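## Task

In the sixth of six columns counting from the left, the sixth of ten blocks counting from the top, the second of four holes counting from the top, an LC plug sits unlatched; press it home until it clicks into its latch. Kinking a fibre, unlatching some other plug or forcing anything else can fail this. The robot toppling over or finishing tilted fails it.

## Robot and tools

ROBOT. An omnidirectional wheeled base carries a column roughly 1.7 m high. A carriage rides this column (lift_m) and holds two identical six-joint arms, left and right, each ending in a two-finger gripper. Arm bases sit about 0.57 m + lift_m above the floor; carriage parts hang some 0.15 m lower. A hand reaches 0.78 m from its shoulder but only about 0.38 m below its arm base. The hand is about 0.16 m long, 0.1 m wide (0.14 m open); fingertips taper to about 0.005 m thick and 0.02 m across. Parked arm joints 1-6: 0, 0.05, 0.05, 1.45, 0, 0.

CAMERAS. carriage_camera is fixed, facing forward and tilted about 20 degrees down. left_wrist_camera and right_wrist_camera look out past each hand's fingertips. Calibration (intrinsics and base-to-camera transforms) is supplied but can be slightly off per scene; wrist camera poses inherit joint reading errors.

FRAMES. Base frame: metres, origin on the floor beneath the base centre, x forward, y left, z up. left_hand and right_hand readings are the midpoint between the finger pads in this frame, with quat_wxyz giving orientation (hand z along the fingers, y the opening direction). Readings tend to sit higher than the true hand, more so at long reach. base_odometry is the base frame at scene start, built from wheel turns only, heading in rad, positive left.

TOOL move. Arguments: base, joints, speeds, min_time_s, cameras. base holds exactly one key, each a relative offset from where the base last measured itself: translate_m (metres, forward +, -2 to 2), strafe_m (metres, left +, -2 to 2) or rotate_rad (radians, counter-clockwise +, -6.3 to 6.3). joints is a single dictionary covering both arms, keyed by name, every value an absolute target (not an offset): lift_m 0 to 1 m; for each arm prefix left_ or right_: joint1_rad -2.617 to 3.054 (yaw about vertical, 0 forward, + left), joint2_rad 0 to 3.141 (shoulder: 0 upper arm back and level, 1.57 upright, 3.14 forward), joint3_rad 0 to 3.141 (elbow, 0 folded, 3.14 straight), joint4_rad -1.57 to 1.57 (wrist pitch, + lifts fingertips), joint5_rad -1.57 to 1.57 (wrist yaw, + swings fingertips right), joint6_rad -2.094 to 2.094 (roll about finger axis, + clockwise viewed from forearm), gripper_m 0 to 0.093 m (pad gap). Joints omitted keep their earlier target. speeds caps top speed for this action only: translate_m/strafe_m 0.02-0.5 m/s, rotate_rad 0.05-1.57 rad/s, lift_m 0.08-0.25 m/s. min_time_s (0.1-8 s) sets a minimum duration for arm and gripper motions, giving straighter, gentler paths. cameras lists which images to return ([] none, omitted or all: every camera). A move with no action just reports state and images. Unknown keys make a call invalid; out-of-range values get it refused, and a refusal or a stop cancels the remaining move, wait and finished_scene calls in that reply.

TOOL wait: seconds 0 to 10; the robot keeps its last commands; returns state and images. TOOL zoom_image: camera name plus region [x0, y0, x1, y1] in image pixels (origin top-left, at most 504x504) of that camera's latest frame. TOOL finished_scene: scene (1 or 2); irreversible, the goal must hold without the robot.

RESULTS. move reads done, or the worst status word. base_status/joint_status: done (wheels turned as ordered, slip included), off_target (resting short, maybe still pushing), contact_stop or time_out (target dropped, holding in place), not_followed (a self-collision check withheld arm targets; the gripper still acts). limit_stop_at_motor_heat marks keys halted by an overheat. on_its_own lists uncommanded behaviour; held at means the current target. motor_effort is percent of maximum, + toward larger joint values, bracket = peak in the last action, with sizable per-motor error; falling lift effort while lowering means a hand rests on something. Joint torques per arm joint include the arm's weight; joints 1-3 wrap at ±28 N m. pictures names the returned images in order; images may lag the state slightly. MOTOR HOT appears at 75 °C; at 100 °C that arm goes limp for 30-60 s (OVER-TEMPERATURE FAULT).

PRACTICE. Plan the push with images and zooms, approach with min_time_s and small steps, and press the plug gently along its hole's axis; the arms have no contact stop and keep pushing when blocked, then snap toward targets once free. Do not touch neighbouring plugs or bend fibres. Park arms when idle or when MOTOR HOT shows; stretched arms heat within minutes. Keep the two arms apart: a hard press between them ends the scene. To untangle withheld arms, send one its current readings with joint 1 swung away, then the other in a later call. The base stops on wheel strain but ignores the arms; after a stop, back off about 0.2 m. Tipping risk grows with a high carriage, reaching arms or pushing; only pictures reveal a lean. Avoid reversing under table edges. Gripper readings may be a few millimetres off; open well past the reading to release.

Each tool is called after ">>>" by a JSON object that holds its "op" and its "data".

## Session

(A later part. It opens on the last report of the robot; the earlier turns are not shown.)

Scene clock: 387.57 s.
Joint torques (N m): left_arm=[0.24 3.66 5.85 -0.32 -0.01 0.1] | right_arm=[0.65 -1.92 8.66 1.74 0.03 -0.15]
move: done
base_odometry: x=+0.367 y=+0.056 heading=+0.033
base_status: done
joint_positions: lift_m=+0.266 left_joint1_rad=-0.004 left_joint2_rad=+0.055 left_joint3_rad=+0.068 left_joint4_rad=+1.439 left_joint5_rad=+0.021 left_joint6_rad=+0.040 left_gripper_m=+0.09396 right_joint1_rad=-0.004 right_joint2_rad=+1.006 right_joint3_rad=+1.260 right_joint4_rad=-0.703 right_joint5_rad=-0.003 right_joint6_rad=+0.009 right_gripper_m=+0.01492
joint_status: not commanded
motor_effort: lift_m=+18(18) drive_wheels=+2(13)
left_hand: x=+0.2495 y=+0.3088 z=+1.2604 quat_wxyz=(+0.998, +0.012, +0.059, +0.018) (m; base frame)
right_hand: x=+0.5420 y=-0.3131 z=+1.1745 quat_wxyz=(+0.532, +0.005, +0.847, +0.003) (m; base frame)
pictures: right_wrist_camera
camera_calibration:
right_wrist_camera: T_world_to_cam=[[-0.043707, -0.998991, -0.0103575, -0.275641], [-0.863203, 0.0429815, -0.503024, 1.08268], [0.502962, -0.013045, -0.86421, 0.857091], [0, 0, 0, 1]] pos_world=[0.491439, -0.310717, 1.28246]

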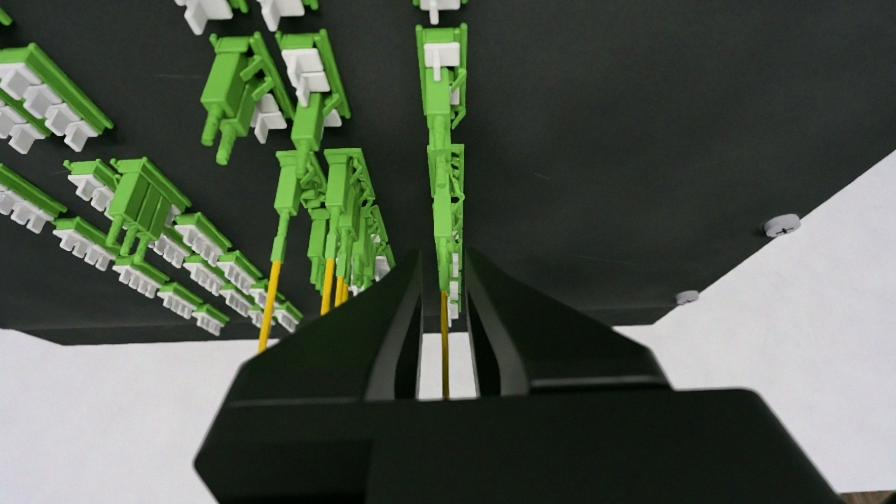

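>>> {"op": "move", "data": {"joints": {"right_gripper_m": 0.005}, "min_time_s": 2, "cameras": ["right_wrist_camera"]}}

>>> {"op": "zoom_image", "data": {"camera": "right_wrist_camera", "region": [390, 190, 500, 300]}}

Scene clock: 395.30 s.
Joint torques (N m): left_arm=[0.27 3.52 5.79 -0.27 -0.05 0.08] | right_arm=[0.64 -1.89 8.61 1.77 0.03 -0.16]
move: done
base_odometry: x=+0.367 y=+0.056 heading=+0.033
base_status: not commanded
joint_positions: lift_m=+0.266 left_joint1_rad=-0.004 left_joint2_rad=+0.055 left_joint3_rad=+0.068 left_joint4_rad=+1.439 left_joint5_rad=+0.021 left_joint6_rad=+0.040 left_gripper_m=+0.09396 right_joint1_rad=-0.004 right_joint2_rad=+1.006 right_joint3_rad=+1.260 right_joint4_rad=-0.703 right_joint5_rad=-0.003 right_joint6_rad=+0.009 right_gripper_m=+0.00508
joint_status: all done
motor_effort: lift_m=+18(18) drive_wheels=+2(2)
left_hand: x=+0.2495 y=+0.3088 z=+1.2604 quat_wxyz=(+0.998, +0.012, +0.059, +0.018) (m; base frame)
right_hand: x=+0.5420 y=-0.3131 z=+1.1745 quat_wxyz=(+0.532, +0.005, +0.847, +0.003) (m; base frame)
pictures: right_wrist_camera
camera_calibration:
right_wrist_camera: T_world_to_cam=[[-0.043707, -0.998991, -0.0103575, -0.275641], [-0.863203, 0.0429815, -0.503024, 1.08268], [0.502962, -0.013045, -0.86421, 0.857091], [0, 0, 0, 1]] pos_world=[0.491439, -0.310717, 1.28246]

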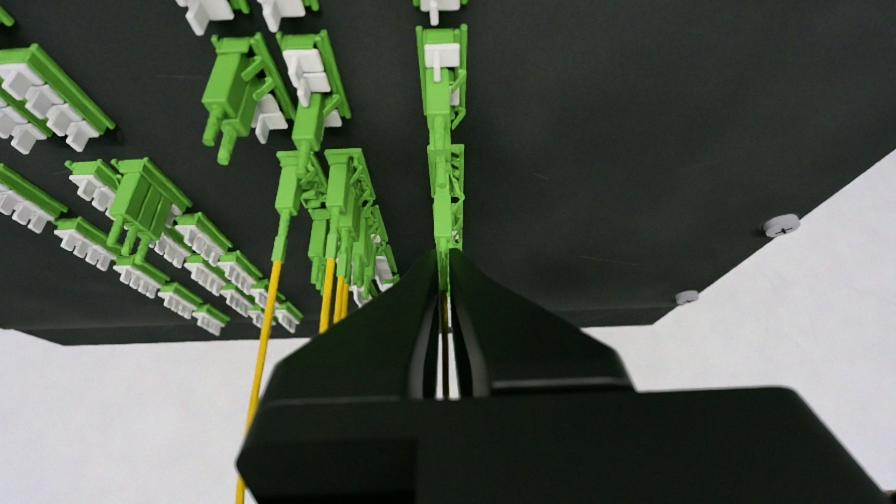

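Scaled by 4.582 from the camera's 896x504 image, which has a finer 1280x720 frame.

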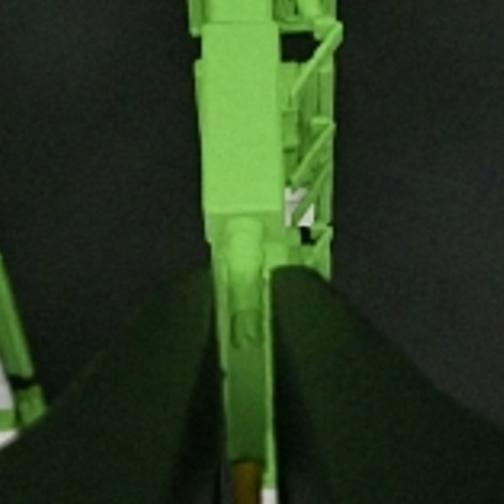

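>>> {"op": "move", "data": {"joints": {"right_gripper_m": 0.0042}, "min_time_s": 1, "cameras": ["right_wrist_camera"]}}

>>> {"op": "zoom_image", "data": {"camera": "right_wrist_camera", "region": [420, 225, 470, 300]}}

Scene clock: 398.77 s.
Joint torques (N m): left_arm=[0.27 3.78 5.72 -0.31 0 0.04] | right_arm=[0.64 -1.88 8.59 1.77 0.03 -0.15]
move: done
base_odometry: x=+0.367 y=+0.056 heading=+0.033
base_status: not commanded
joint_positions: lift_m=+0.266 left_joint1_rad=-0.004 left_joint2_rad=+0.055 left_joint3_rad=+0.068 left_joint4_rad=+1.439 left_joint5_rad=+0.021 left_joint6_rad=+0.040 left_gripper_m=+0.09396 right_joint1_rad=-0.004 right_joint2_rad=+1.006 right_joint3_rad=+1.260 right_joint4_rad=-0.703 right_joint5_rad=-0.003 right_joint6_rad=+0.009 right_gripper_m=+0.00429
joint_status: all done
motor_effort: lift_m=+18(18) drive_wheels=+2(2)
left_hand: x=+0.2495 y=+0.3088 z=+1.2604 quat_wxyz=(+0.998, +0.012, +0.059, +0.018) (m; base frame)
right_hand: x=+0.5420 y=-0.3131 z=+1.1745 quat_wxyz=(+0.532, +0.005, +0.847, +0.003) (m; base frame)
pictures: right_wrist_camera
camera_calibration:
right_wrist_camera: T_world_to_cam=[[-0.043707, -0.998991, -0.0103575, -0.275641], [-0.863203, 0.0429815, -0.503024, 1.08268], [0.502962, -0.013045, -0.86421, 0.857091], [0, 0, 0, 1]] pos_world=[0.491439, -0.310717, 1.28246]

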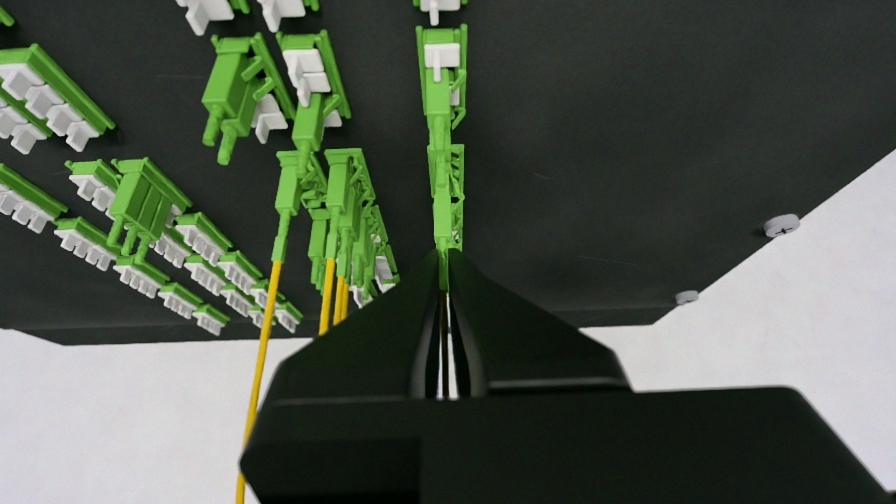

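Scaled by 6.720 from the camera's 896x504 image, which has a finer 1280x720 frame.

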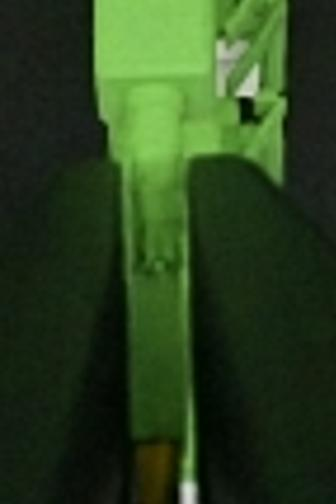

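>>> {"op": "move", "data": {"base": {"translate_m": 0.005}, "speeds": {"translate_m": 0.02}, "cameras": ["right_wrist_camera"]}}

>>> {"op": "zoom_image", "data": {"camera": "right_wrist_camera", "region": [390, 190, 500, 300]}}

Scene clock: 403.47 s.
Joint torques (N m): left_arm=[0.31 3.71 5.97 -0.31 -0.06 0.07] | right_arm=[0.64 -1.88 8.54 1.78 0.03 -0.16]
move: done
base_odometry: x=+0.372 y=+0.056 heading=+0.033
base_status: done
joint_positions: lift_m=+0.266 left_joint1_rad=-0.004 left_joint2_rad=+0.055 left_joint3_rad=+0.068 left_joint4_rad=+1.439 left_joint5_rad=+0.021 left_joint6_rad=+0.040 left_gripper_m=+0.09396 right_joint1_rad=-0.004 right_joint2_rad=+1.006 right_joint3_rad=+1.260 right_joint4_rad=-0.704 right_joint5_rad=-0.003 right_joint6_rad=+0.009 right_gripper_m=+0.00428
joint_status: not commanded
motor_effort: lift_m=+18(18) drive_wheels=+2(8)
left_hand: x=+0.2495 y=+0.3088 z=+1.2604 quat_wxyz=(+0.998, +0.012, +0.059, +0.018) (m; base frame)
right_hand: x=+0.5420 y=-0.3131 z=+1.1743 quat_wxyz=(+0.531, +0.005, +0.847, +0.003) (m; base frame)
pictures: right_wrist_camera
camera_calibration:
right_wrist_camera: T_world_to_cam=[[-0.0437135, -0.998991, -0.0103276, -0.275678], [-0.863539, 0.0429808, -0.502447, 1.082], [0.502383, -0.0130454, -0.864547, 0.857632], [0, 0, 0, 1]] pos_world=[0.491437, -0.310717, 1.28226]

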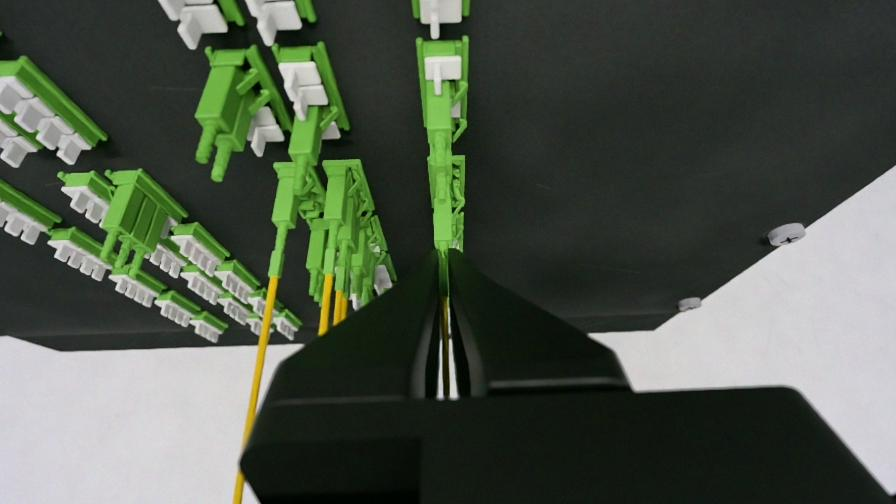

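Scaled by 4.582 from the camera's 896x504 image, which has a finer 1280x720 frame.

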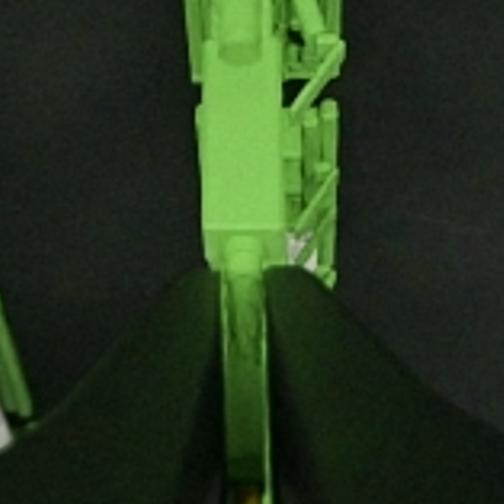

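>>> {"op": "move", "data": {"base": {"translate_m": 0.003}, "speeds": {"translate_m": 0.02}, "cameras": ["right_wrist_camera"]}}

>>> {"op": "zoom_image", "data": {"camera": "right_wrist_camera", "region": [390, 190, 500, 300]}}

Scene clock: 407.73 s.
Joint torques (N m): left_arm=[0.23 3.63 5.9 -0.3 -0.04 0.11] | right_arm=[0.64 -1.84 8.53 1.79 0.02 -0.15]
move: done
base_odometry: x=+0.375 y=+0.056 heading=+0.033
base_status: done
joint_positions: lift_m=+0.266 left_joint1_rad=-0.004 left_joint2_rad=+0.055 left_joint3_rad=+0.068 left_joint4_rad=+1.439 left_joint5_rad=+0.021 left_joint6_rad=+0.040 left_gripper_m=+0.09396 right_joint1_rad=-0.004 right_joint2_rad=+1.006 right_joint3_rad=+1.260 right_joint4_rad=-0.706 right_joint5_rad=-0.002 right_joint6_rad=+0.009 right_gripper_m=+0.00428
joint_status: not commanded
motor_effort: lift_m=+18(18) drive_wheels=-3(13)
left_hand: x=+0.2495 y=+0.3088 z=+1.2604 quat_wxyz=(+0.998, +0.012, +0.059, +0.018) (m; base frame)
right_hand: x=+0.5417 y=-0.3132 z=+1.1740 quat_wxyz=(+0.531, +0.005, +0.847, +0.003) (m; base frame)
pictures: right_wrist_camera
camera_calibration:
right_wrist_camera: T_world_to_cam=[[-0.044516, -0.99896, -0.00990565, -0.275926], [-0.864312, 0.0434844, -0.501072, 1.08058], [0.500982, -0.0137441, -0.865349, 0.859003], [0, 0, 0, 1]] pos_world=[0.491335, -0.310821, 1.28205]

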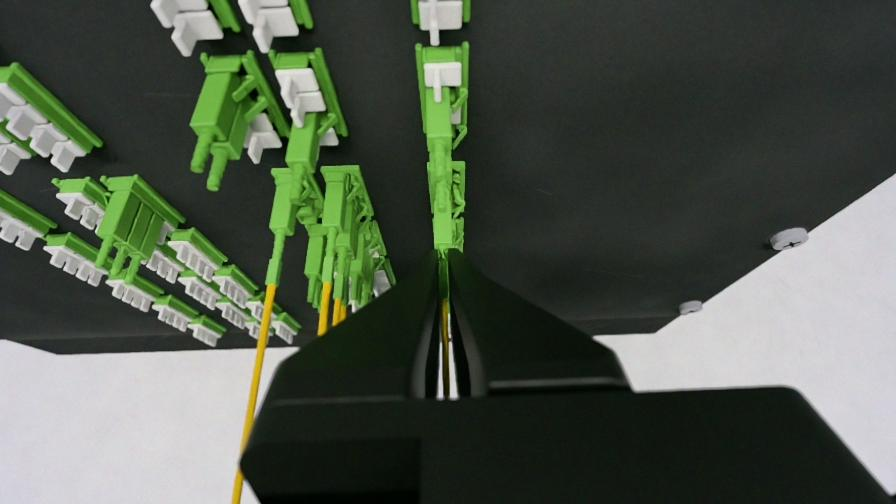

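Scaled by 4.582 from the camera's 896x504 image, which has a finer 1280x720 frame.

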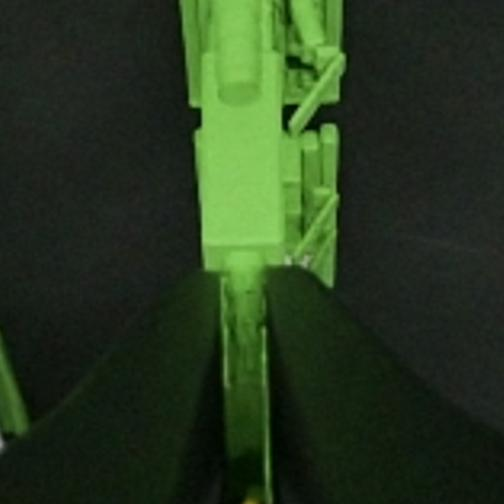

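>>> {"op": "move", "data": {"base": {"translate_m": 0.003}, "speeds": {"translate_m": 0.02}, "cameras": ["right_wrist_camera"]}}

>>> {"op": "zoom_image", "data": {"camera": "right_wrist_camera", "region": [390, 190, 500, 300]}}

Scene clock: 412.40 s.
Joint torques (N m): left_arm=[0.24 3.75 6.01 -0.35 -0.01 0.11] | right_arm=[0.64 -1.59 8.62 1.85 0.01 -0.16]
move: done
base_odometry: x=+0.378 y=+0.056 heading=+0.034
base_status: done
joint_positions: lift_m=+0.266 left_joint1_rad=-0.004 left_joint2_rad=+0.055 left_joint3_rad=+0.068 left_joint4_rad=+1.439 left_joint5_rad=+0.021 left_joint6_rad=+0.040 left_gripper_m=+0.09396 right_joint1_rad=-0.004 right_joint2_rad=+1.005 right_joint3_rad=+1.260 right_joint4_rad=-0.709 right_joint5_rad=-0.001 right_joint6_rad=+0.009 right_gripper_m=+0.00428
joint_status: not commanded
motor_effort: lift_m=+18(18) drive_wheels=-2(12)
left_hand: x=+0.2495 y=+0.3088 z=+1.2604 quat_wxyz=(+0.998, +0.012, +0.059, +0.018) (m; base frame)
right_hand: x=+0.5412 y=-0.3134 z=+1.1734 quat_wxyz=(+0.530, +0.005, +0.848, +0.002) (m; base frame)
pictures: right_wrist_camera
camera_calibration:
right_wrist_camera: T_world_to_cam=[[-0.045189, -0.998934, -0.00946982, -0.276158], [-0.865603, 0.0438861, -0.498804, 1.07814], [0.498688, -0.0143433, -0.866663, 0.861325], [0, 0, 0, 1]] pos_world=[0.491229, -0.310825, 1.28164]

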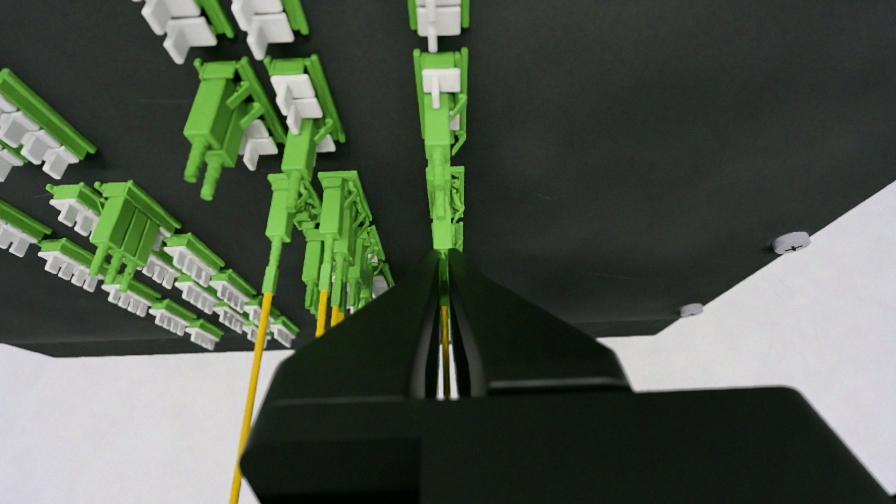

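Scaled by 4.582 from the camera's 896x504 image, which has a finer 1280x720 frame.

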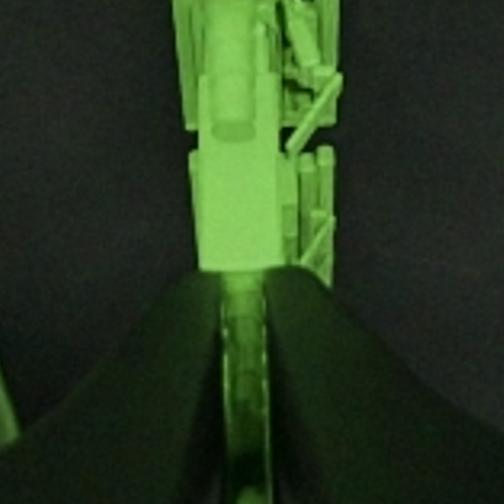

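>>> {"op": "move", "data": {"base": {"translate_m": 0.003}, "speeds": {"translate_m": 0.02}, "cameras": ["right_wrist_camera"]}}

>>> {"op": "zoom_image", "data": {"camera": "right_wrist_camera", "region": [390, 190, 500, 300]}}

Scene clock: 417.83 s.
Joint torques (N m): left_arm=[0.36 3.55 5.78 -0.27 -0.06 0.06] | right_arm=[0.65 -1.51 8.49 1.86 0.02 -0.16]
move: done
base_odometry: x=+0.381 y=+0.056 heading=+0.034
base_status: done
joint_positions: lift_m=+0.266 left_joint1_rad=-0.004 left_joint2_rad=+0.055 left_joint3_rad=+0.068 left_joint4_rad=+1.439 left_joint5_rad=+0.021 left_joint6_rad=+0.040 left_gripper_m=+0.09396 right_joint1_rad=-0.004 right_joint2_rad=+1.002 right_joint3_rad=+1.260 right_joint4_rad=-0.713 right_joint5_rad=-0.001 right_joint6_rad=+0.009 right_gripper_m=+0.00428
joint_status: not commanded
motor_effort: lift_m=+18(18) drive_wheels=-3(9)
left_hand: x=+0.2495 y=+0.3088 z=+1.2604 quat_wxyz=(+0.998, +0.012, +0.059, +0.018) (m; base frame)
right_hand: x=+0.5402 y=-0.3134 z=+1.1733 quat_wxyz=(+0.529, +0.005, +0.849, +0.002) (m; base frame)
pictures: right_wrist_camera
camera_calibration:
right_wrist_camera: T_world_to_cam=[[-0.0455242, -0.99892, -0.00924053, -0.276426], [-0.866348, 0.0440845, -0.497491, 1.0761], [0.497361, -0.0146424, -0.86742, 0.863295], [0, 0, 0, 1]] pos_world=[0.490326, -0.310926, 1.28164]

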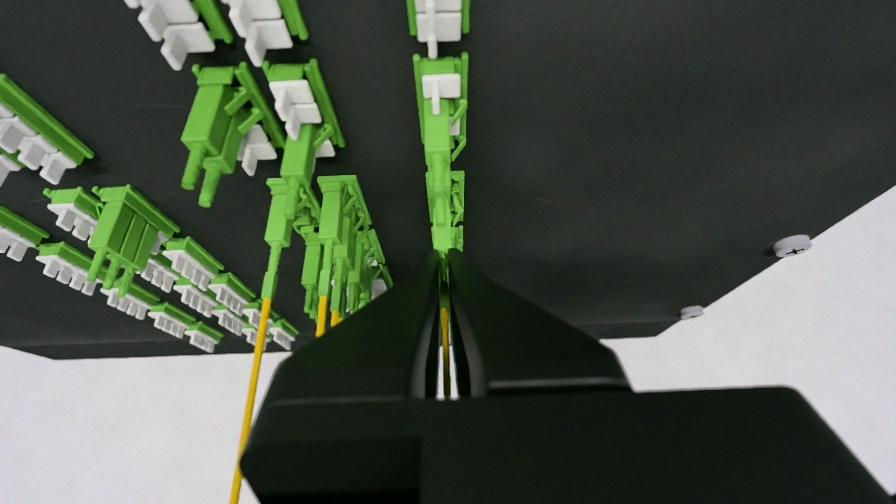

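Scaled by 4.582 from the camera's 896x504 image, which has a finer 1280x720 frame.

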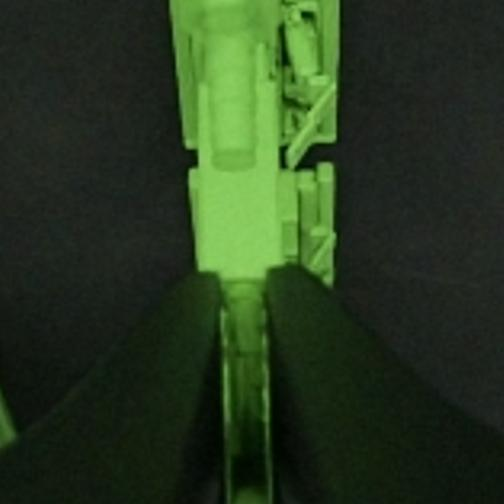

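>>> {"op": "move", "data": {"base": {"translate_m": 0.003}, "speeds": {"translate_m": 0.02}, "cameras": ["right_wrist_camera"]}}

>>> {"op": "zoom_image", "data": {"camera": "right_wrist_camera", "region": [390, 190, 500, 300]}}

Scene clock: 421.17 s.
Joint torques (N m): left_arm=[0.36 3.78 5.87 -0.28 -0.03 0.08] | right_arm=[0.64 -0.96 8.66 1.98 0.01 -0.15]
move: done
base_odometry: x=+0.384 y=+0.056 heading=+0.034
base_status: done
joint_positions: lift_m=+0.266 left_joint1_rad=-0.004 left_joint2_rad=+0.055 left_joint3_rad=+0.068 left_joint4_rad=+1.439 left_joint5_rad=+0.021 left_joint6_rad=+0.040 left_gripper_m=+0.09396 right_joint1_rad=-0.004 right_joint2_rad=+0.996 right_joint3_rad=+1.260 right_joint4_rad=-0.723 right_joint5_rad=-0.001 right_joint6_rad=+0.009 right_gripper_m=+0.00428
joint_status: not commanded
motor_effort: lift_m=+18(18) drive_wheels=+2(12)
left_hand: x=+0.2495 y=+0.3088 z=+1.2604 quat_wxyz=(+0.998, +0.012, +0.059, +0.018) (m; base frame)
right_hand: x=+0.5377 y=-0.3134 z=+1.1729 quat_wxyz=(+0.527, +0.005, +0.850, +0.002) (m; base frame)
pictures: right_wrist_camera
camera_calibration:
right_wrist_camera: T_world_to_cam=[[-0.0455589, -0.998921, -0.00906706, -0.276729], [-0.868236, 0.0440844, -0.494188, 1.07086], [0.494055, -0.0146424, -0.869308, 0.868192], [0, 0, 0, 1]] pos_world=[0.488215, -0.310926, 1.28142]

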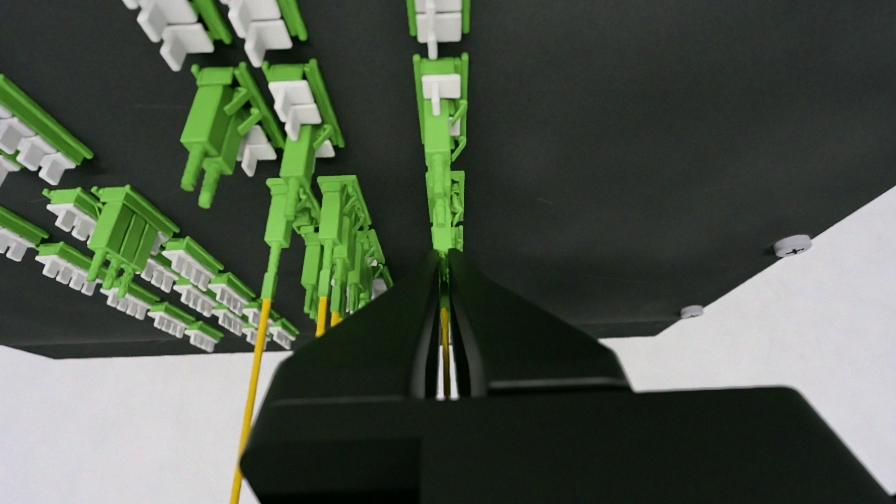

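Scaled by 4.582 from the camera's 896x504 image, which has a finer 1280x720 frame.

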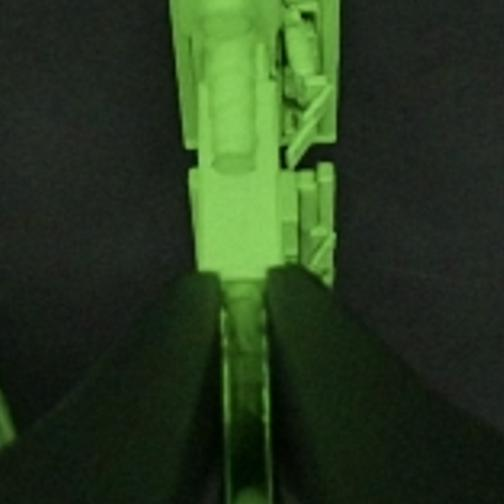

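>>> {"op": "zoom_image", "data": {"camera": "right_wrist_camera", "region": [300, 130, 480, 280]}}

Scaled by 2.800 from the camera's 896x504 image, which has a finer 1280x720 frame.

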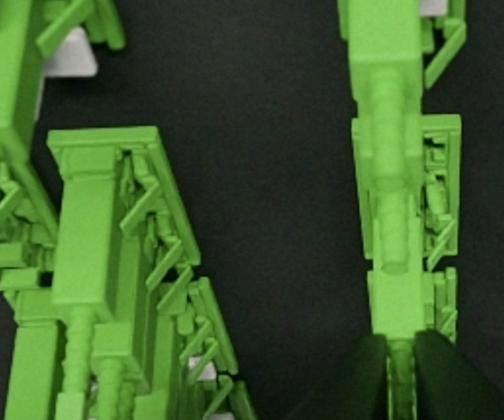

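>>> {"op": "move", "data": {"base": {"translate_m": 0.004}, "speeds": {"translate_m": 0.02}, "cameras": ["right_wrist_camera"]}}

>>> {"op": "zoom_image", "data": {"camera": "right_wrist_camera", "region": [300, 130, 480, 280]}}

Scene clock: 435.77 s.
Joint torques (N m): left_arm=[0.28 3.49 5.64 -0.28 -0.04 0.1] | right_arm=[0.64 -0.42 8.51 2.08 0.01 -0.16]
move: done
base_odometry: x=+0.388 y=+0.057 heading=+0.035
base_status: done
joint_positions: lift_m=+0.266 left_joint1_rad=-0.004 left_joint2_rad=+0.055 left_joint3_rad=+0.068 left_joint4_rad=+1.439 left_joint5_rad=+0.021 left_joint6_rad=+0.040 left_gripper_m=+0.09396 right_joint1_rad=-0.004 right_joint2_rad=+0.991 right_joint3_rad=+1.260 right_joint4_rad=-0.736 right_joint5_rad=-0.001 right_joint6_rad=+0.009 right_gripper_m=+0.00428
joint_status: not commanded
motor_effort: lift_m=+18(18) drive_wheels=+3(9)
left_hand: x=+0.2495 y=+0.3088 z=+1.2604 quat_wxyz=(+0.998, +0.012, +0.059, +0.018) (m; base frame)
right_hand: x=+0.5350 y=-0.3134 z=+1.1718 quat_wxyz=(+0.524, +0.005, +0.851, +0.002) (m; base frame)
pictures: right_wrist_camera
camera_calibration:
right_wrist_camera: T_world_to_cam=[[-0.0456226, -0.998921, -0.00873596, -0.277213], [-0.871799, 0.0440834, -0.487875, 1.06251], [0.487734, -0.0146421, -0.87287, 0.876008], [0, 0, 0, 1]] pos_world=[0.486394, -0.310926, 1.28059]

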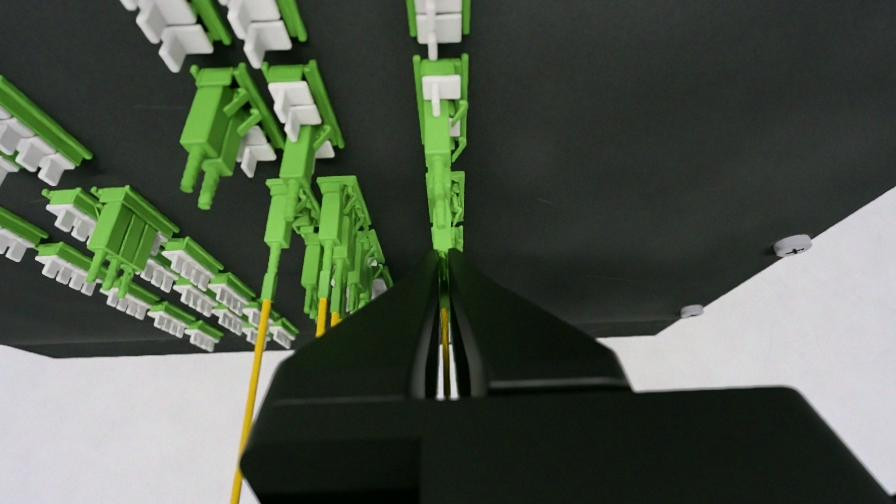

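Scaled by 2.800 from the camera's 896x504 image, which has a finer 1280x720 frame.

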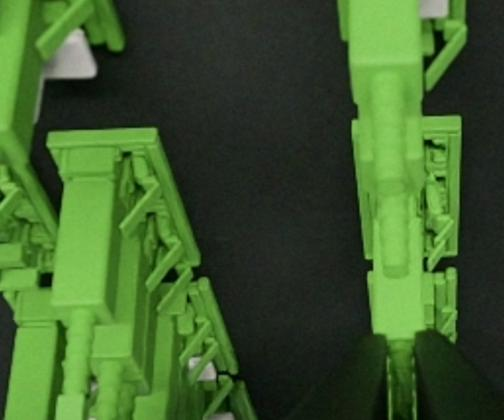

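>>> {"op": "move", "data": {"base": {"translate_m": 0.004}, "speeds": {"translate_m": 0.02}, "cameras": ["right_wrist_camera"]}}

>>> {"op": "zoom_image", "data": {"camera": "right_wrist_camera", "region": [390, 150, 500, 300]}}

Scene clock: 448.53 s.
Joint torques (N m): left_arm=[0.35 3.69 5.9 -0.3 0 0.07] | right_arm=[0.66 0.09 8.5 2.16 0.01 -0.15]
move: done
base_odometry: x=+0.392 y=+0.057 heading=+0.035
base_status: done
joint_positions: lift_m=+0.266 left_joint1_rad=-0.004 left_joint2_rad=+0.055 left_joint3_rad=+0.068 left_joint4_rad=+1.439 left_joint5_rad=+0.021 left_joint6_rad=+0.040 left_gripper_m=+0.09396 right_joint1_rad=-0.004 right_joint2_rad=+0.986 right_joint3_rad=+1.260 right_joint4_rad=-0.743 right_joint5_rad=-0.001 right_joint6_rad=+0.009 right_gripper_m=+0.00428
joint_status: not commanded
motor_effort: lift_m=+18(18) drive_wheels=+3(10)
left_hand: x=+0.2495 y=+0.3088 z=+1.2604 quat_wxyz=(+0.998, +0.012, +0.059, +0.018) (m; base frame)
right_hand: x=+0.5332 y=-0.3135 z=+1.1716 quat_wxyz=(+0.523, +0.005, +0.852, +0.002) (m; base frame)
pictures: right_wrist_camera
camera_calibration:
right_wrist_camera: T_world_to_cam=[[-0.0459636, -0.998907, -0.00846796, -0.277462], [-0.872896, 0.0442843, -0.485893, 1.05917], [0.485737, -0.0149417, -0.873977, 0.879076], [0, 0, 0, 1]] pos_world=[0.484788, -0.310928, 1.28058]

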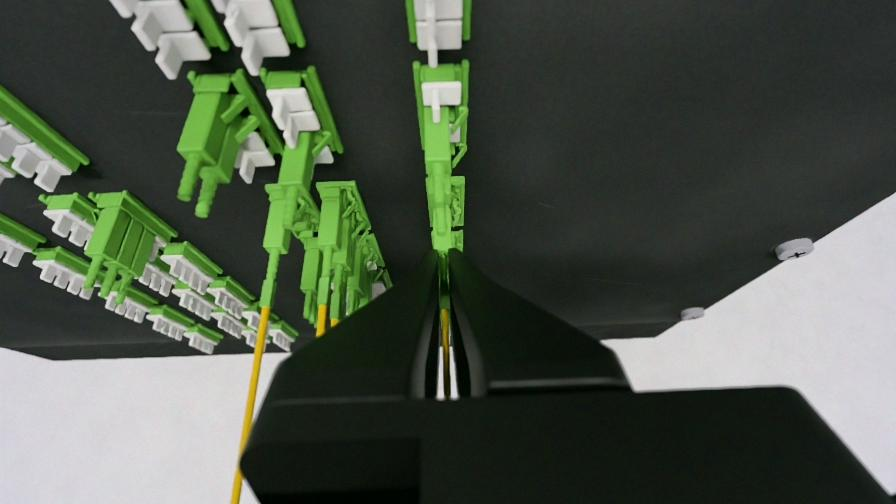

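Scaled by 3.360 from the camera's 896x504 image, which has a finer 1280x720 frame.

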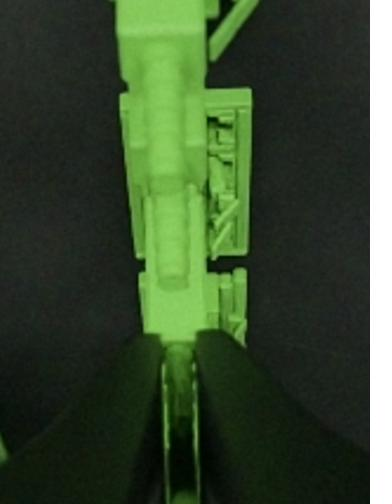

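>>> {"op": "zoom_image", "data": {"camera": "right_wrist_camera", "region": [300, 130, 480, 280]}}

Scaled by 2.800 from the camera's 896x504 image, which has a finer 1280x720 frame.

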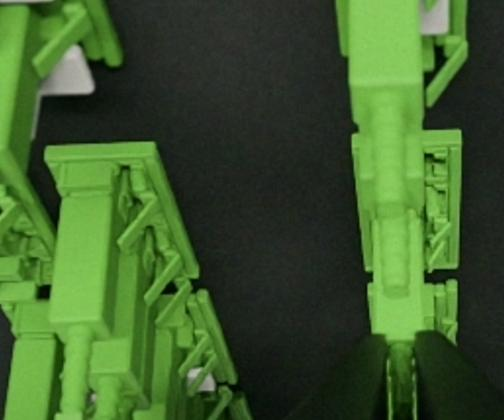

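>>> {"op": "move", "data": {"base": {"translate_m": 0.003}, "speeds": {"translate_m": 0.02}, "cameras": ["right_wrist_camera"]}}

>>> {"op": "zoom_image", "data": {"camera": "right_wrist_camera", "region": [300, 130, 480, 280]}}

Scene clock: 454.00 s.
Joint torques (N m): left_arm=[0.42 3.63 5.87 -0.22 -0.04 0.1] | right_arm=[0.64 0.32 8.54 2.25 0.01 -0.15]
move: done
base_odometry: x=+0.395 y=+0.057 heading=+0.035
base_status: done
joint_positions: lift_m=+0.266 left_joint1_rad=-0.004 left_joint2_rad=+0.055 left_joint3_rad=+0.068 left_joint4_rad=+1.439 left_joint5_rad=+0.021 left_joint6_rad=+0.040 left_gripper_m=+0.09396 right_joint1_rad=-0.004 right_joint2_rad=+0.982 right_joint3_rad=+1.260 right_joint4_rad=-0.750 right_joint5_rad=-0.001 right_joint6_rad=+0.009 right_gripper_m=+0.00428
joint_status: not commanded
motor_effort: lift_m=+18(18) drive_wheels=+3(10)
left_hand: x=+0.2495 y=+0.3088 z=+1.2604 quat_wxyz=(+0.998, +0.012, +0.059, +0.018) (m; base frame)
right_hand: x=+0.5313 y=-0.3135 z=+1.1713 quat_wxyz=(+0.522, +0.005, +0.853, +0.002) (m; base frame)
pictures: right_wrist_camera
camera_calibration:
right_wrist_camera: T_world_to_cam=[[-0.0459868, -0.998907, -0.0083423, -0.277686], [-0.874219, 0.0442845, -0.483509, 1.05529], [0.48335, -0.0149421, -0.8753, 0.882607], [0, 0, 0, 1]] pos_world=[0.48318, -0.310928, 1.28047]

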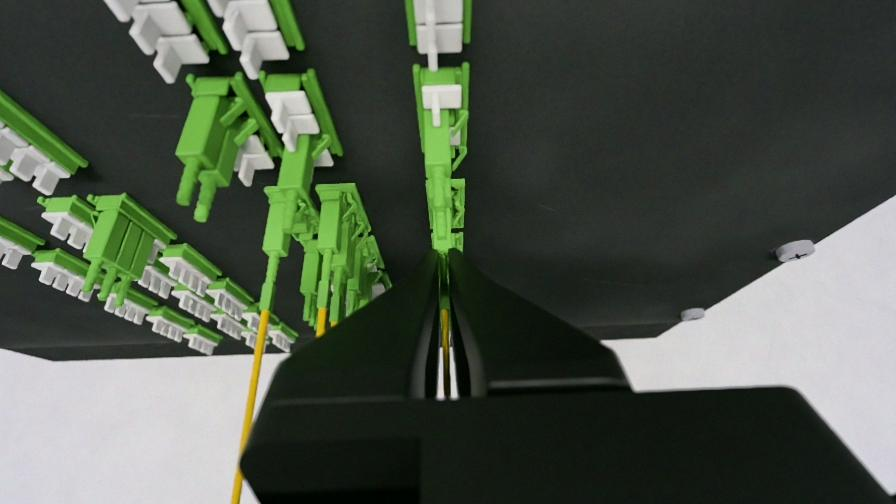

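Scaled by 2.800 from the camera's 896x504 image, which has a finer 1280x720 frame.

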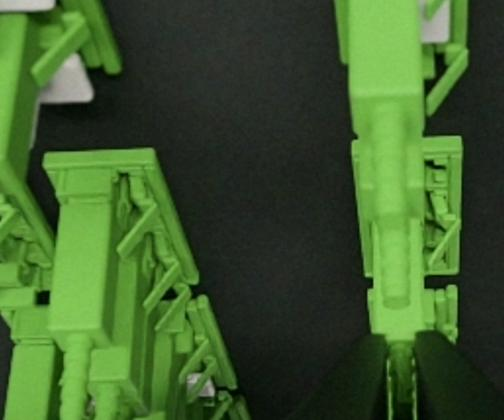

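>>> {"op": "move", "data": {"base": {"translate_m": 0.003}, "speeds": {"translate_m": 0.02}, "cameras": ["right_wrist_camera"]}}

>>> {"op": "zoom_image", "data": {"camera": "right_wrist_camera", "region": [300, 130, 480, 280]}}

Scene clock: 457.00 s.
Joint torques (N m): left_arm=[0.4 3.69 6.02 -0.26 -0.06 0.08] | right_arm=[0.65 0.91 8.44 2.3 0.01 -0.15]
move: done
base_odometry: x=+0.398 y=+0.057 heading=+0.035
base_status: done
joint_positions: lift_m=+0.266 left_joint1_rad=-0.004 left_joint2_rad=+0.055 left_joint3_rad=+0.068 left_joint4_rad=+1.439 left_joint5_rad=+0.021 left_joint6_rad=+0.040 left_gripper_m=+0.09396 right_joint1_rad=-0.004 right_joint2_rad=+0.975 right_joint3_rad=+1.260 right_joint4_rad=-0.759 right_joint5_rad=+0.000 right_joint6_rad=+0.009 right_gripper_m=+0.00428
joint_status: not commanded
motor_effort: lift_m=+18(18) drive_wheels=+3(10)
left_hand: x=+0.2495 y=+0.3088 z=+1.2604 quat_wxyz=(+0.998, +0.012, +0.059, +0.018) (m; base frame)
right_hand: x=+0.5288 y=-0.3135 z=+1.1712 quat_wxyz=(+0.521, +0.005, +0.853, +0.002) (m; base frame)
pictures: right_wrist_camera
camera_calibration:
right_wrist_camera: T_world_to_cam=[[-0.0464184, -0.998889, -0.00810504, -0.27788], [-0.875473, 0.0445877, -0.481205, 1.05111], [0.481032, -0.015241, -0.876571, 0.886314], [0, 0, 0, 1]] pos_world=[0.480974, -0.31093, 1.28046]

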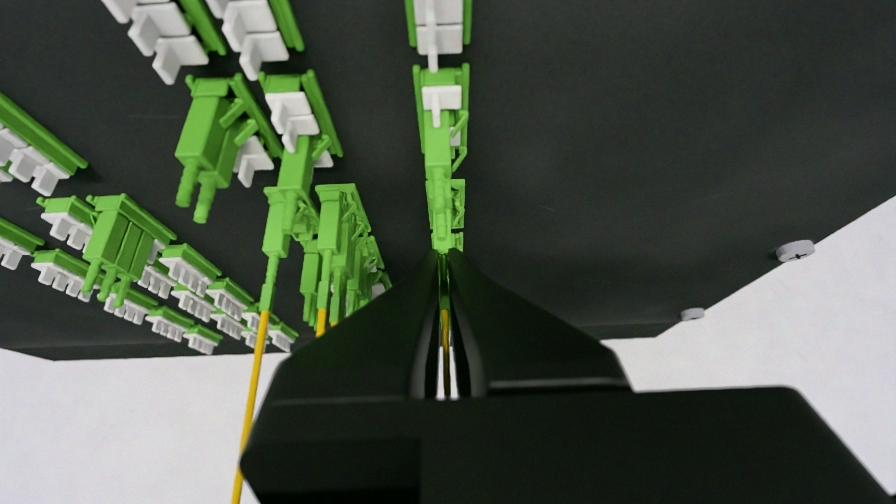

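Scaled by 2.800 from the camera's 896x504 image, which has a finer 1280x720 frame.

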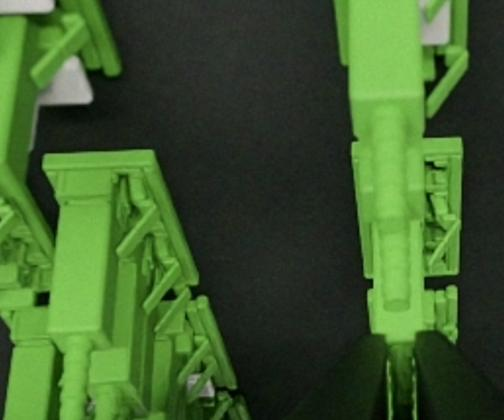

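>>> {"op": "move", "data": {"base": {"translate_m": -0.01}, "speeds": {"translate_m": 0.02}, "cameras": ["right_wrist_camera"]}}

>>> {"op": "zoom_image", "data": {"camera": "right_wrist_camera", "region": [300, 130, 480, 280]}}

Scene clock: 461.27 s.
Joint torques (N m): left_arm=[0.39 3.6 5.79 -0.3 -0.02 0.08] | right_arm=[0.64 -0.94 8.53 2 0 -0.15]
move: done
base_odometry: x=+0.387 y=+0.057 heading=+0.035
base_status: done
joint_positions: lift_m=+0.266 left_joint1_rad=-0.004 left_joint2_rad=+0.055 left_joint3_rad=+0.068 left_joint4_rad=+1.439 left_joint5_rad=+0.021 left_joint6_rad=+0.040 left_gripper_m=+0.09396 right_joint1_rad=-0.004 right_joint2_rad=+0.994 right_joint3_rad=+1.260 right_joint4_rad=-0.728 right_joint5_rad=+0.000 right_joint6_rad=+0.009 right_gripper_m=+0.00428
joint_status: not commanded
motor_effort: lift_m=+18(18) drive_wheels=+2(9)
left_hand: x=+0.2495 y=+0.3088 z=+1.2604 quat_wxyz=(+0.998, +0.012, +0.059, +0.018) (m; base frame)
right_hand: x=+0.5366 y=-0.3136 z=+1.1725 quat_wxyz=(+0.526, +0.005, +0.850, +0.002) (m; base frame)
pictures: right_wrist_camera
camera_calibration:
right_wrist_camera: T_world_to_cam=[[-0.0462262, -0.998894, -0.00862307, -0.277008], [-0.869509, 0.0444851, -0.49191, 1.06783], [0.49175, -0.0152413, -0.870603, 0.870917], [0, 0, 0, 1]] pos_world=[0.487409, -0.31093, 1.28111]

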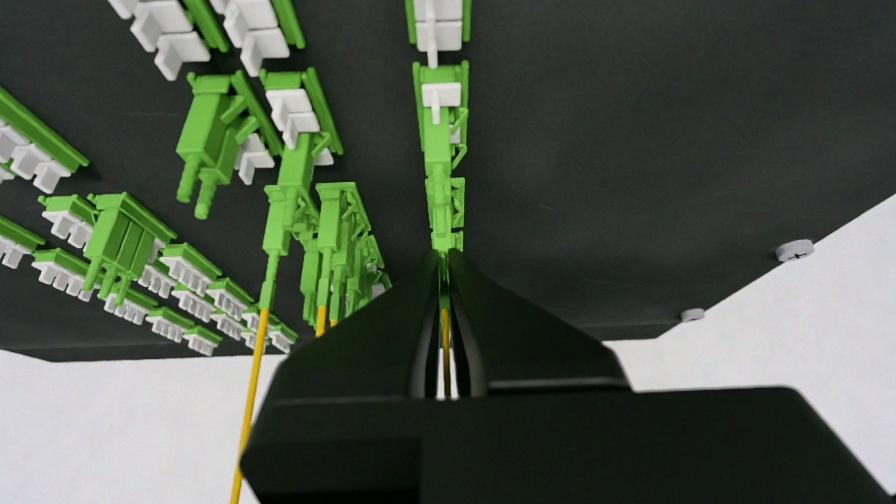

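Scaled by 2.800 from the camera's 896x504 image, which has a finer 1280x720 frame.

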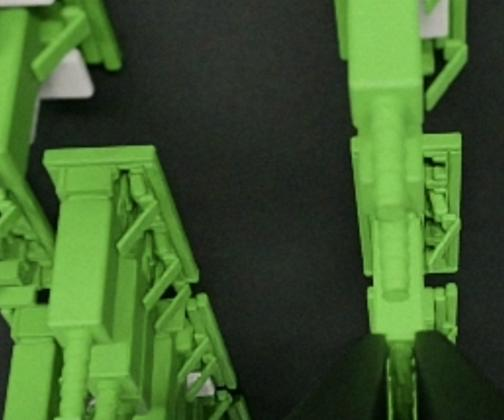

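>>> {"op": "move", "data": {"base": {"translate_m": -0.003}, "speeds": {"translate_m": 0.02}, "cameras": []}}

>>> {"op": "move", "data": {"joints": {"right_gripper_m": 0.014}, "min_time_s": 1.5, "cameras": ["right_wrist_camera"]}}

>>> {"op": "zoom_image", "data": {"camera": "right_wrist_camera", "region": [390, 150, 500, 300]}}

Scene clock: 464.17 s.
Joint torques (N m): left_arm=[0.12 3.77 5.74 -0.32 -0.05 0.07] | right_arm=[0.65 -1.24 8.29 1.88 0 -0.15]
move: done
base_odometry: x=+0.384 y=+0.057 heading=+0.035
base_status: done
joint_positions: lift_m=+0.266 left_joint1_rad=-0.004 left_joint2_rad=+0.055 left_joint3_rad=+0.068 left_joint4_rad=+1.438 left_joint5_rad=+0.021 left_joint6_rad=+0.040 left_gripper_m=+0.09396 right_joint1_rad=-0.004 right_joint2_rad=+1.000 right_joint3_rad=+1.260 right_joint4_rad=-0.718 right_joint5_rad=+0.000 right_joint6_rad=+0.009 right_gripper_m=+0.00428
joint_status: not commanded
motor_effort: lift_m=+18(18) drive_wheels=+2(8)
left_hand: x=+0.2496 y=+0.3088 z=+1.2604 quat_wxyz=(+0.998, +0.012, +0.059, +0.018) (m; base frame)
right_hand: x=+0.5391 y=-0.3136 z=+1.1729 quat_wxyz=(+0.528, +0.005, +0.849, +0.002) (m; base frame)
pictures: none
No camera images: "cameras" was empty.

Scene clock: 465.97 s.
Joint torques (N m): left_arm=[0.24 3.66 5.74 -0.28 -0.04 0.03] | right_arm=[0.65 -1.33 8.57 1.87 0 -0.15]
move: done
base_odometry: x=+0.384 y=+0.057 heading=+0.035
base_status: not commanded
joint_positions: lift_m=+0.266 left_joint1_rad=-0.004 left_joint2_rad=+0.055 left_joint3_rad=+0.068 left_joint4_rad=+1.438 left_joint5_rad=+0.021 left_joint6_rad=+0.040 left_gripper_m=+0.09396 right_joint1_rad=-0.004 right_joint2_rad=+1.000 right_joint3_rad=+1.260 right_joint4_rad=-0.715 right_joint5_rad=+0.000 right_joint6_rad=+0.009 right_gripper_m=+0.01393
joint_status: all done
motor_effort: lift_m=+18(18) drive_wheels=+2(2)
left_hand: x=+0.2496 y=+0.3088 z=+1.2604 quat_wxyz=(+0.998, +0.012, +0.059, +0.018) (m; base frame)
right_hand: x=+0.5394 y=-0.3136 z=+1.1736 quat_wxyz=(+0.529, +0.006, +0.848, +0.002) (m; base frame)
pictures: right_wrist_camera
camera_calibration:
right_wrist_camera: T_world_to_cam=[[-0.0465386, -0.998879, -0.00869109, -0.276761], [-0.866121, 0.0446849, -0.497833, 1.07603], [0.497663, -0.0156409, -0.867229, 0.863161], [0, 0, 0, 1]] pos_world=[0.48953, -0.311032, 1.28184]

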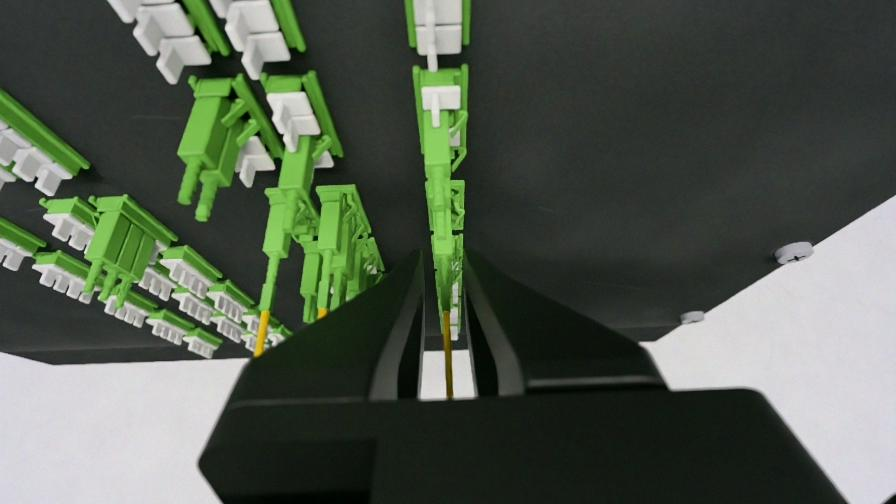

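Scaled by 3.360 from the camera's 896x504 image, which has a finer 1280x720 frame.

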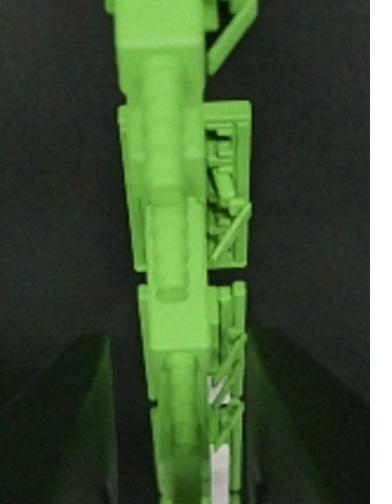

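>>> {"op": "move", "data": {"base": {"translate_m": -0.04}, "speeds": {"translate_m": 0.05}, "cameras": ["right_wrist_camera"]}}

>>> {"op": "zoom_image", "data": {"camera": "right_wrist_camera", "region": [310, 80, 490, 260]}}

Scene clock: 469.60 s.
Joint torques (N m): left_arm=[0.17 3.69 5.98 -0.28 -0.01 0.08] | right_arm=[0.65 -1.63 8.54 1.87 0 -0.16]
move: done
base_odometry: x=+0.345 y=+0.055 heading=+0.034
base_status: done
joint_positions: lift_m=+0.266 left_joint1_rad=-0.004 left_joint2_rad=+0.055 left_joint3_rad=+0.068 left_joint4_rad=+1.438 left_joint5_rad=+0.021 left_joint6_rad=+0.040 left_gripper_m=+0.09396 right_joint1_rad=-0.004 right_joint2_rad=+1.004 right_joint3_rad=+1.260 right_joint4_rad=-0.713 right_joint5_rad=+0.000 right_joint6_rad=+0.009 right_gripper_m=+0.01393
joint_status: not commanded
motor_effort: lift_m=+18(18) drive_wheels=+8(13)
left_hand: x=+0.2496 y=+0.3088 z=+1.2604 quat_wxyz=(+0.998, +0.012, +0.059, +0.018) (m; base frame)
right_hand: x=+0.5405 y=-0.3136 z=+1.1728 quat_wxyz=(+0.528, +0.006, +0.849, +0.002) (m; base frame)
pictures: right_wrist_camera
camera_calibration:
right_wrist_camera: T_world_to_cam=[[-0.0465568, -0.998879, -0.0086052, -0.276807], [-0.867058, 0.0446875, -0.496199, 1.07522], [0.496027, -0.0156402, -0.868166, 0.863993], [0, 0, 0, 1]] pos_world=[0.490825, -0.311032, 1.28123]

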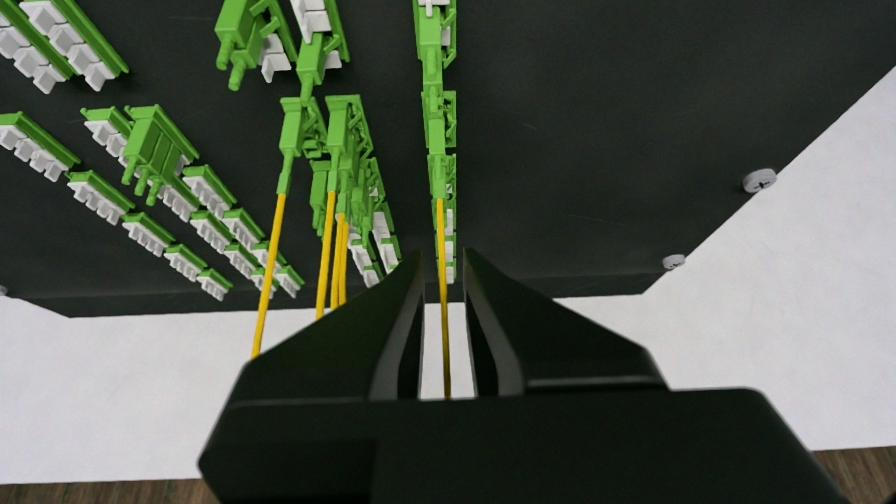

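Scaled by 2.800 from the camera's 896x504 image, which has a finer 1280x720 frame.

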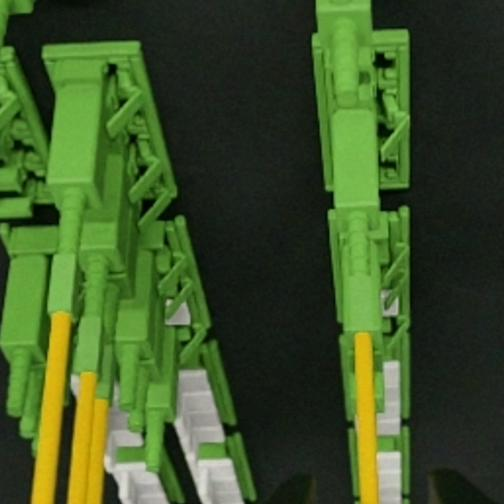

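>>> {"op": "zoom_image", "data": {"camera": "right_wrist_camera", "region": [410, 85, 470, 205]}}

>>> {"op": "zoom_image", "data": {"camera": "right_wrist_camera", "region": [310, 85, 380, 205]}}

Scaled by 4.200 from the camera's 896x504 image, which has a finer 1280x720 frame.

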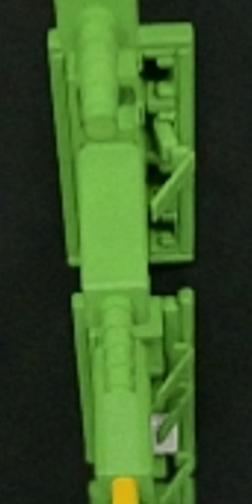

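Scaled by 4.200 from the camera's 896x504 image, which has a finer 1280x720 frame.

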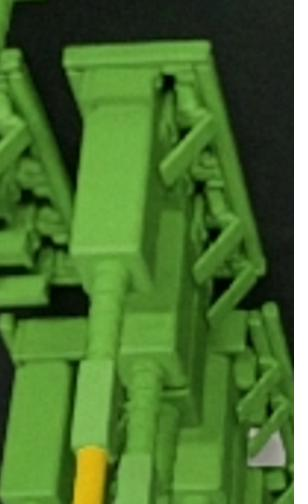

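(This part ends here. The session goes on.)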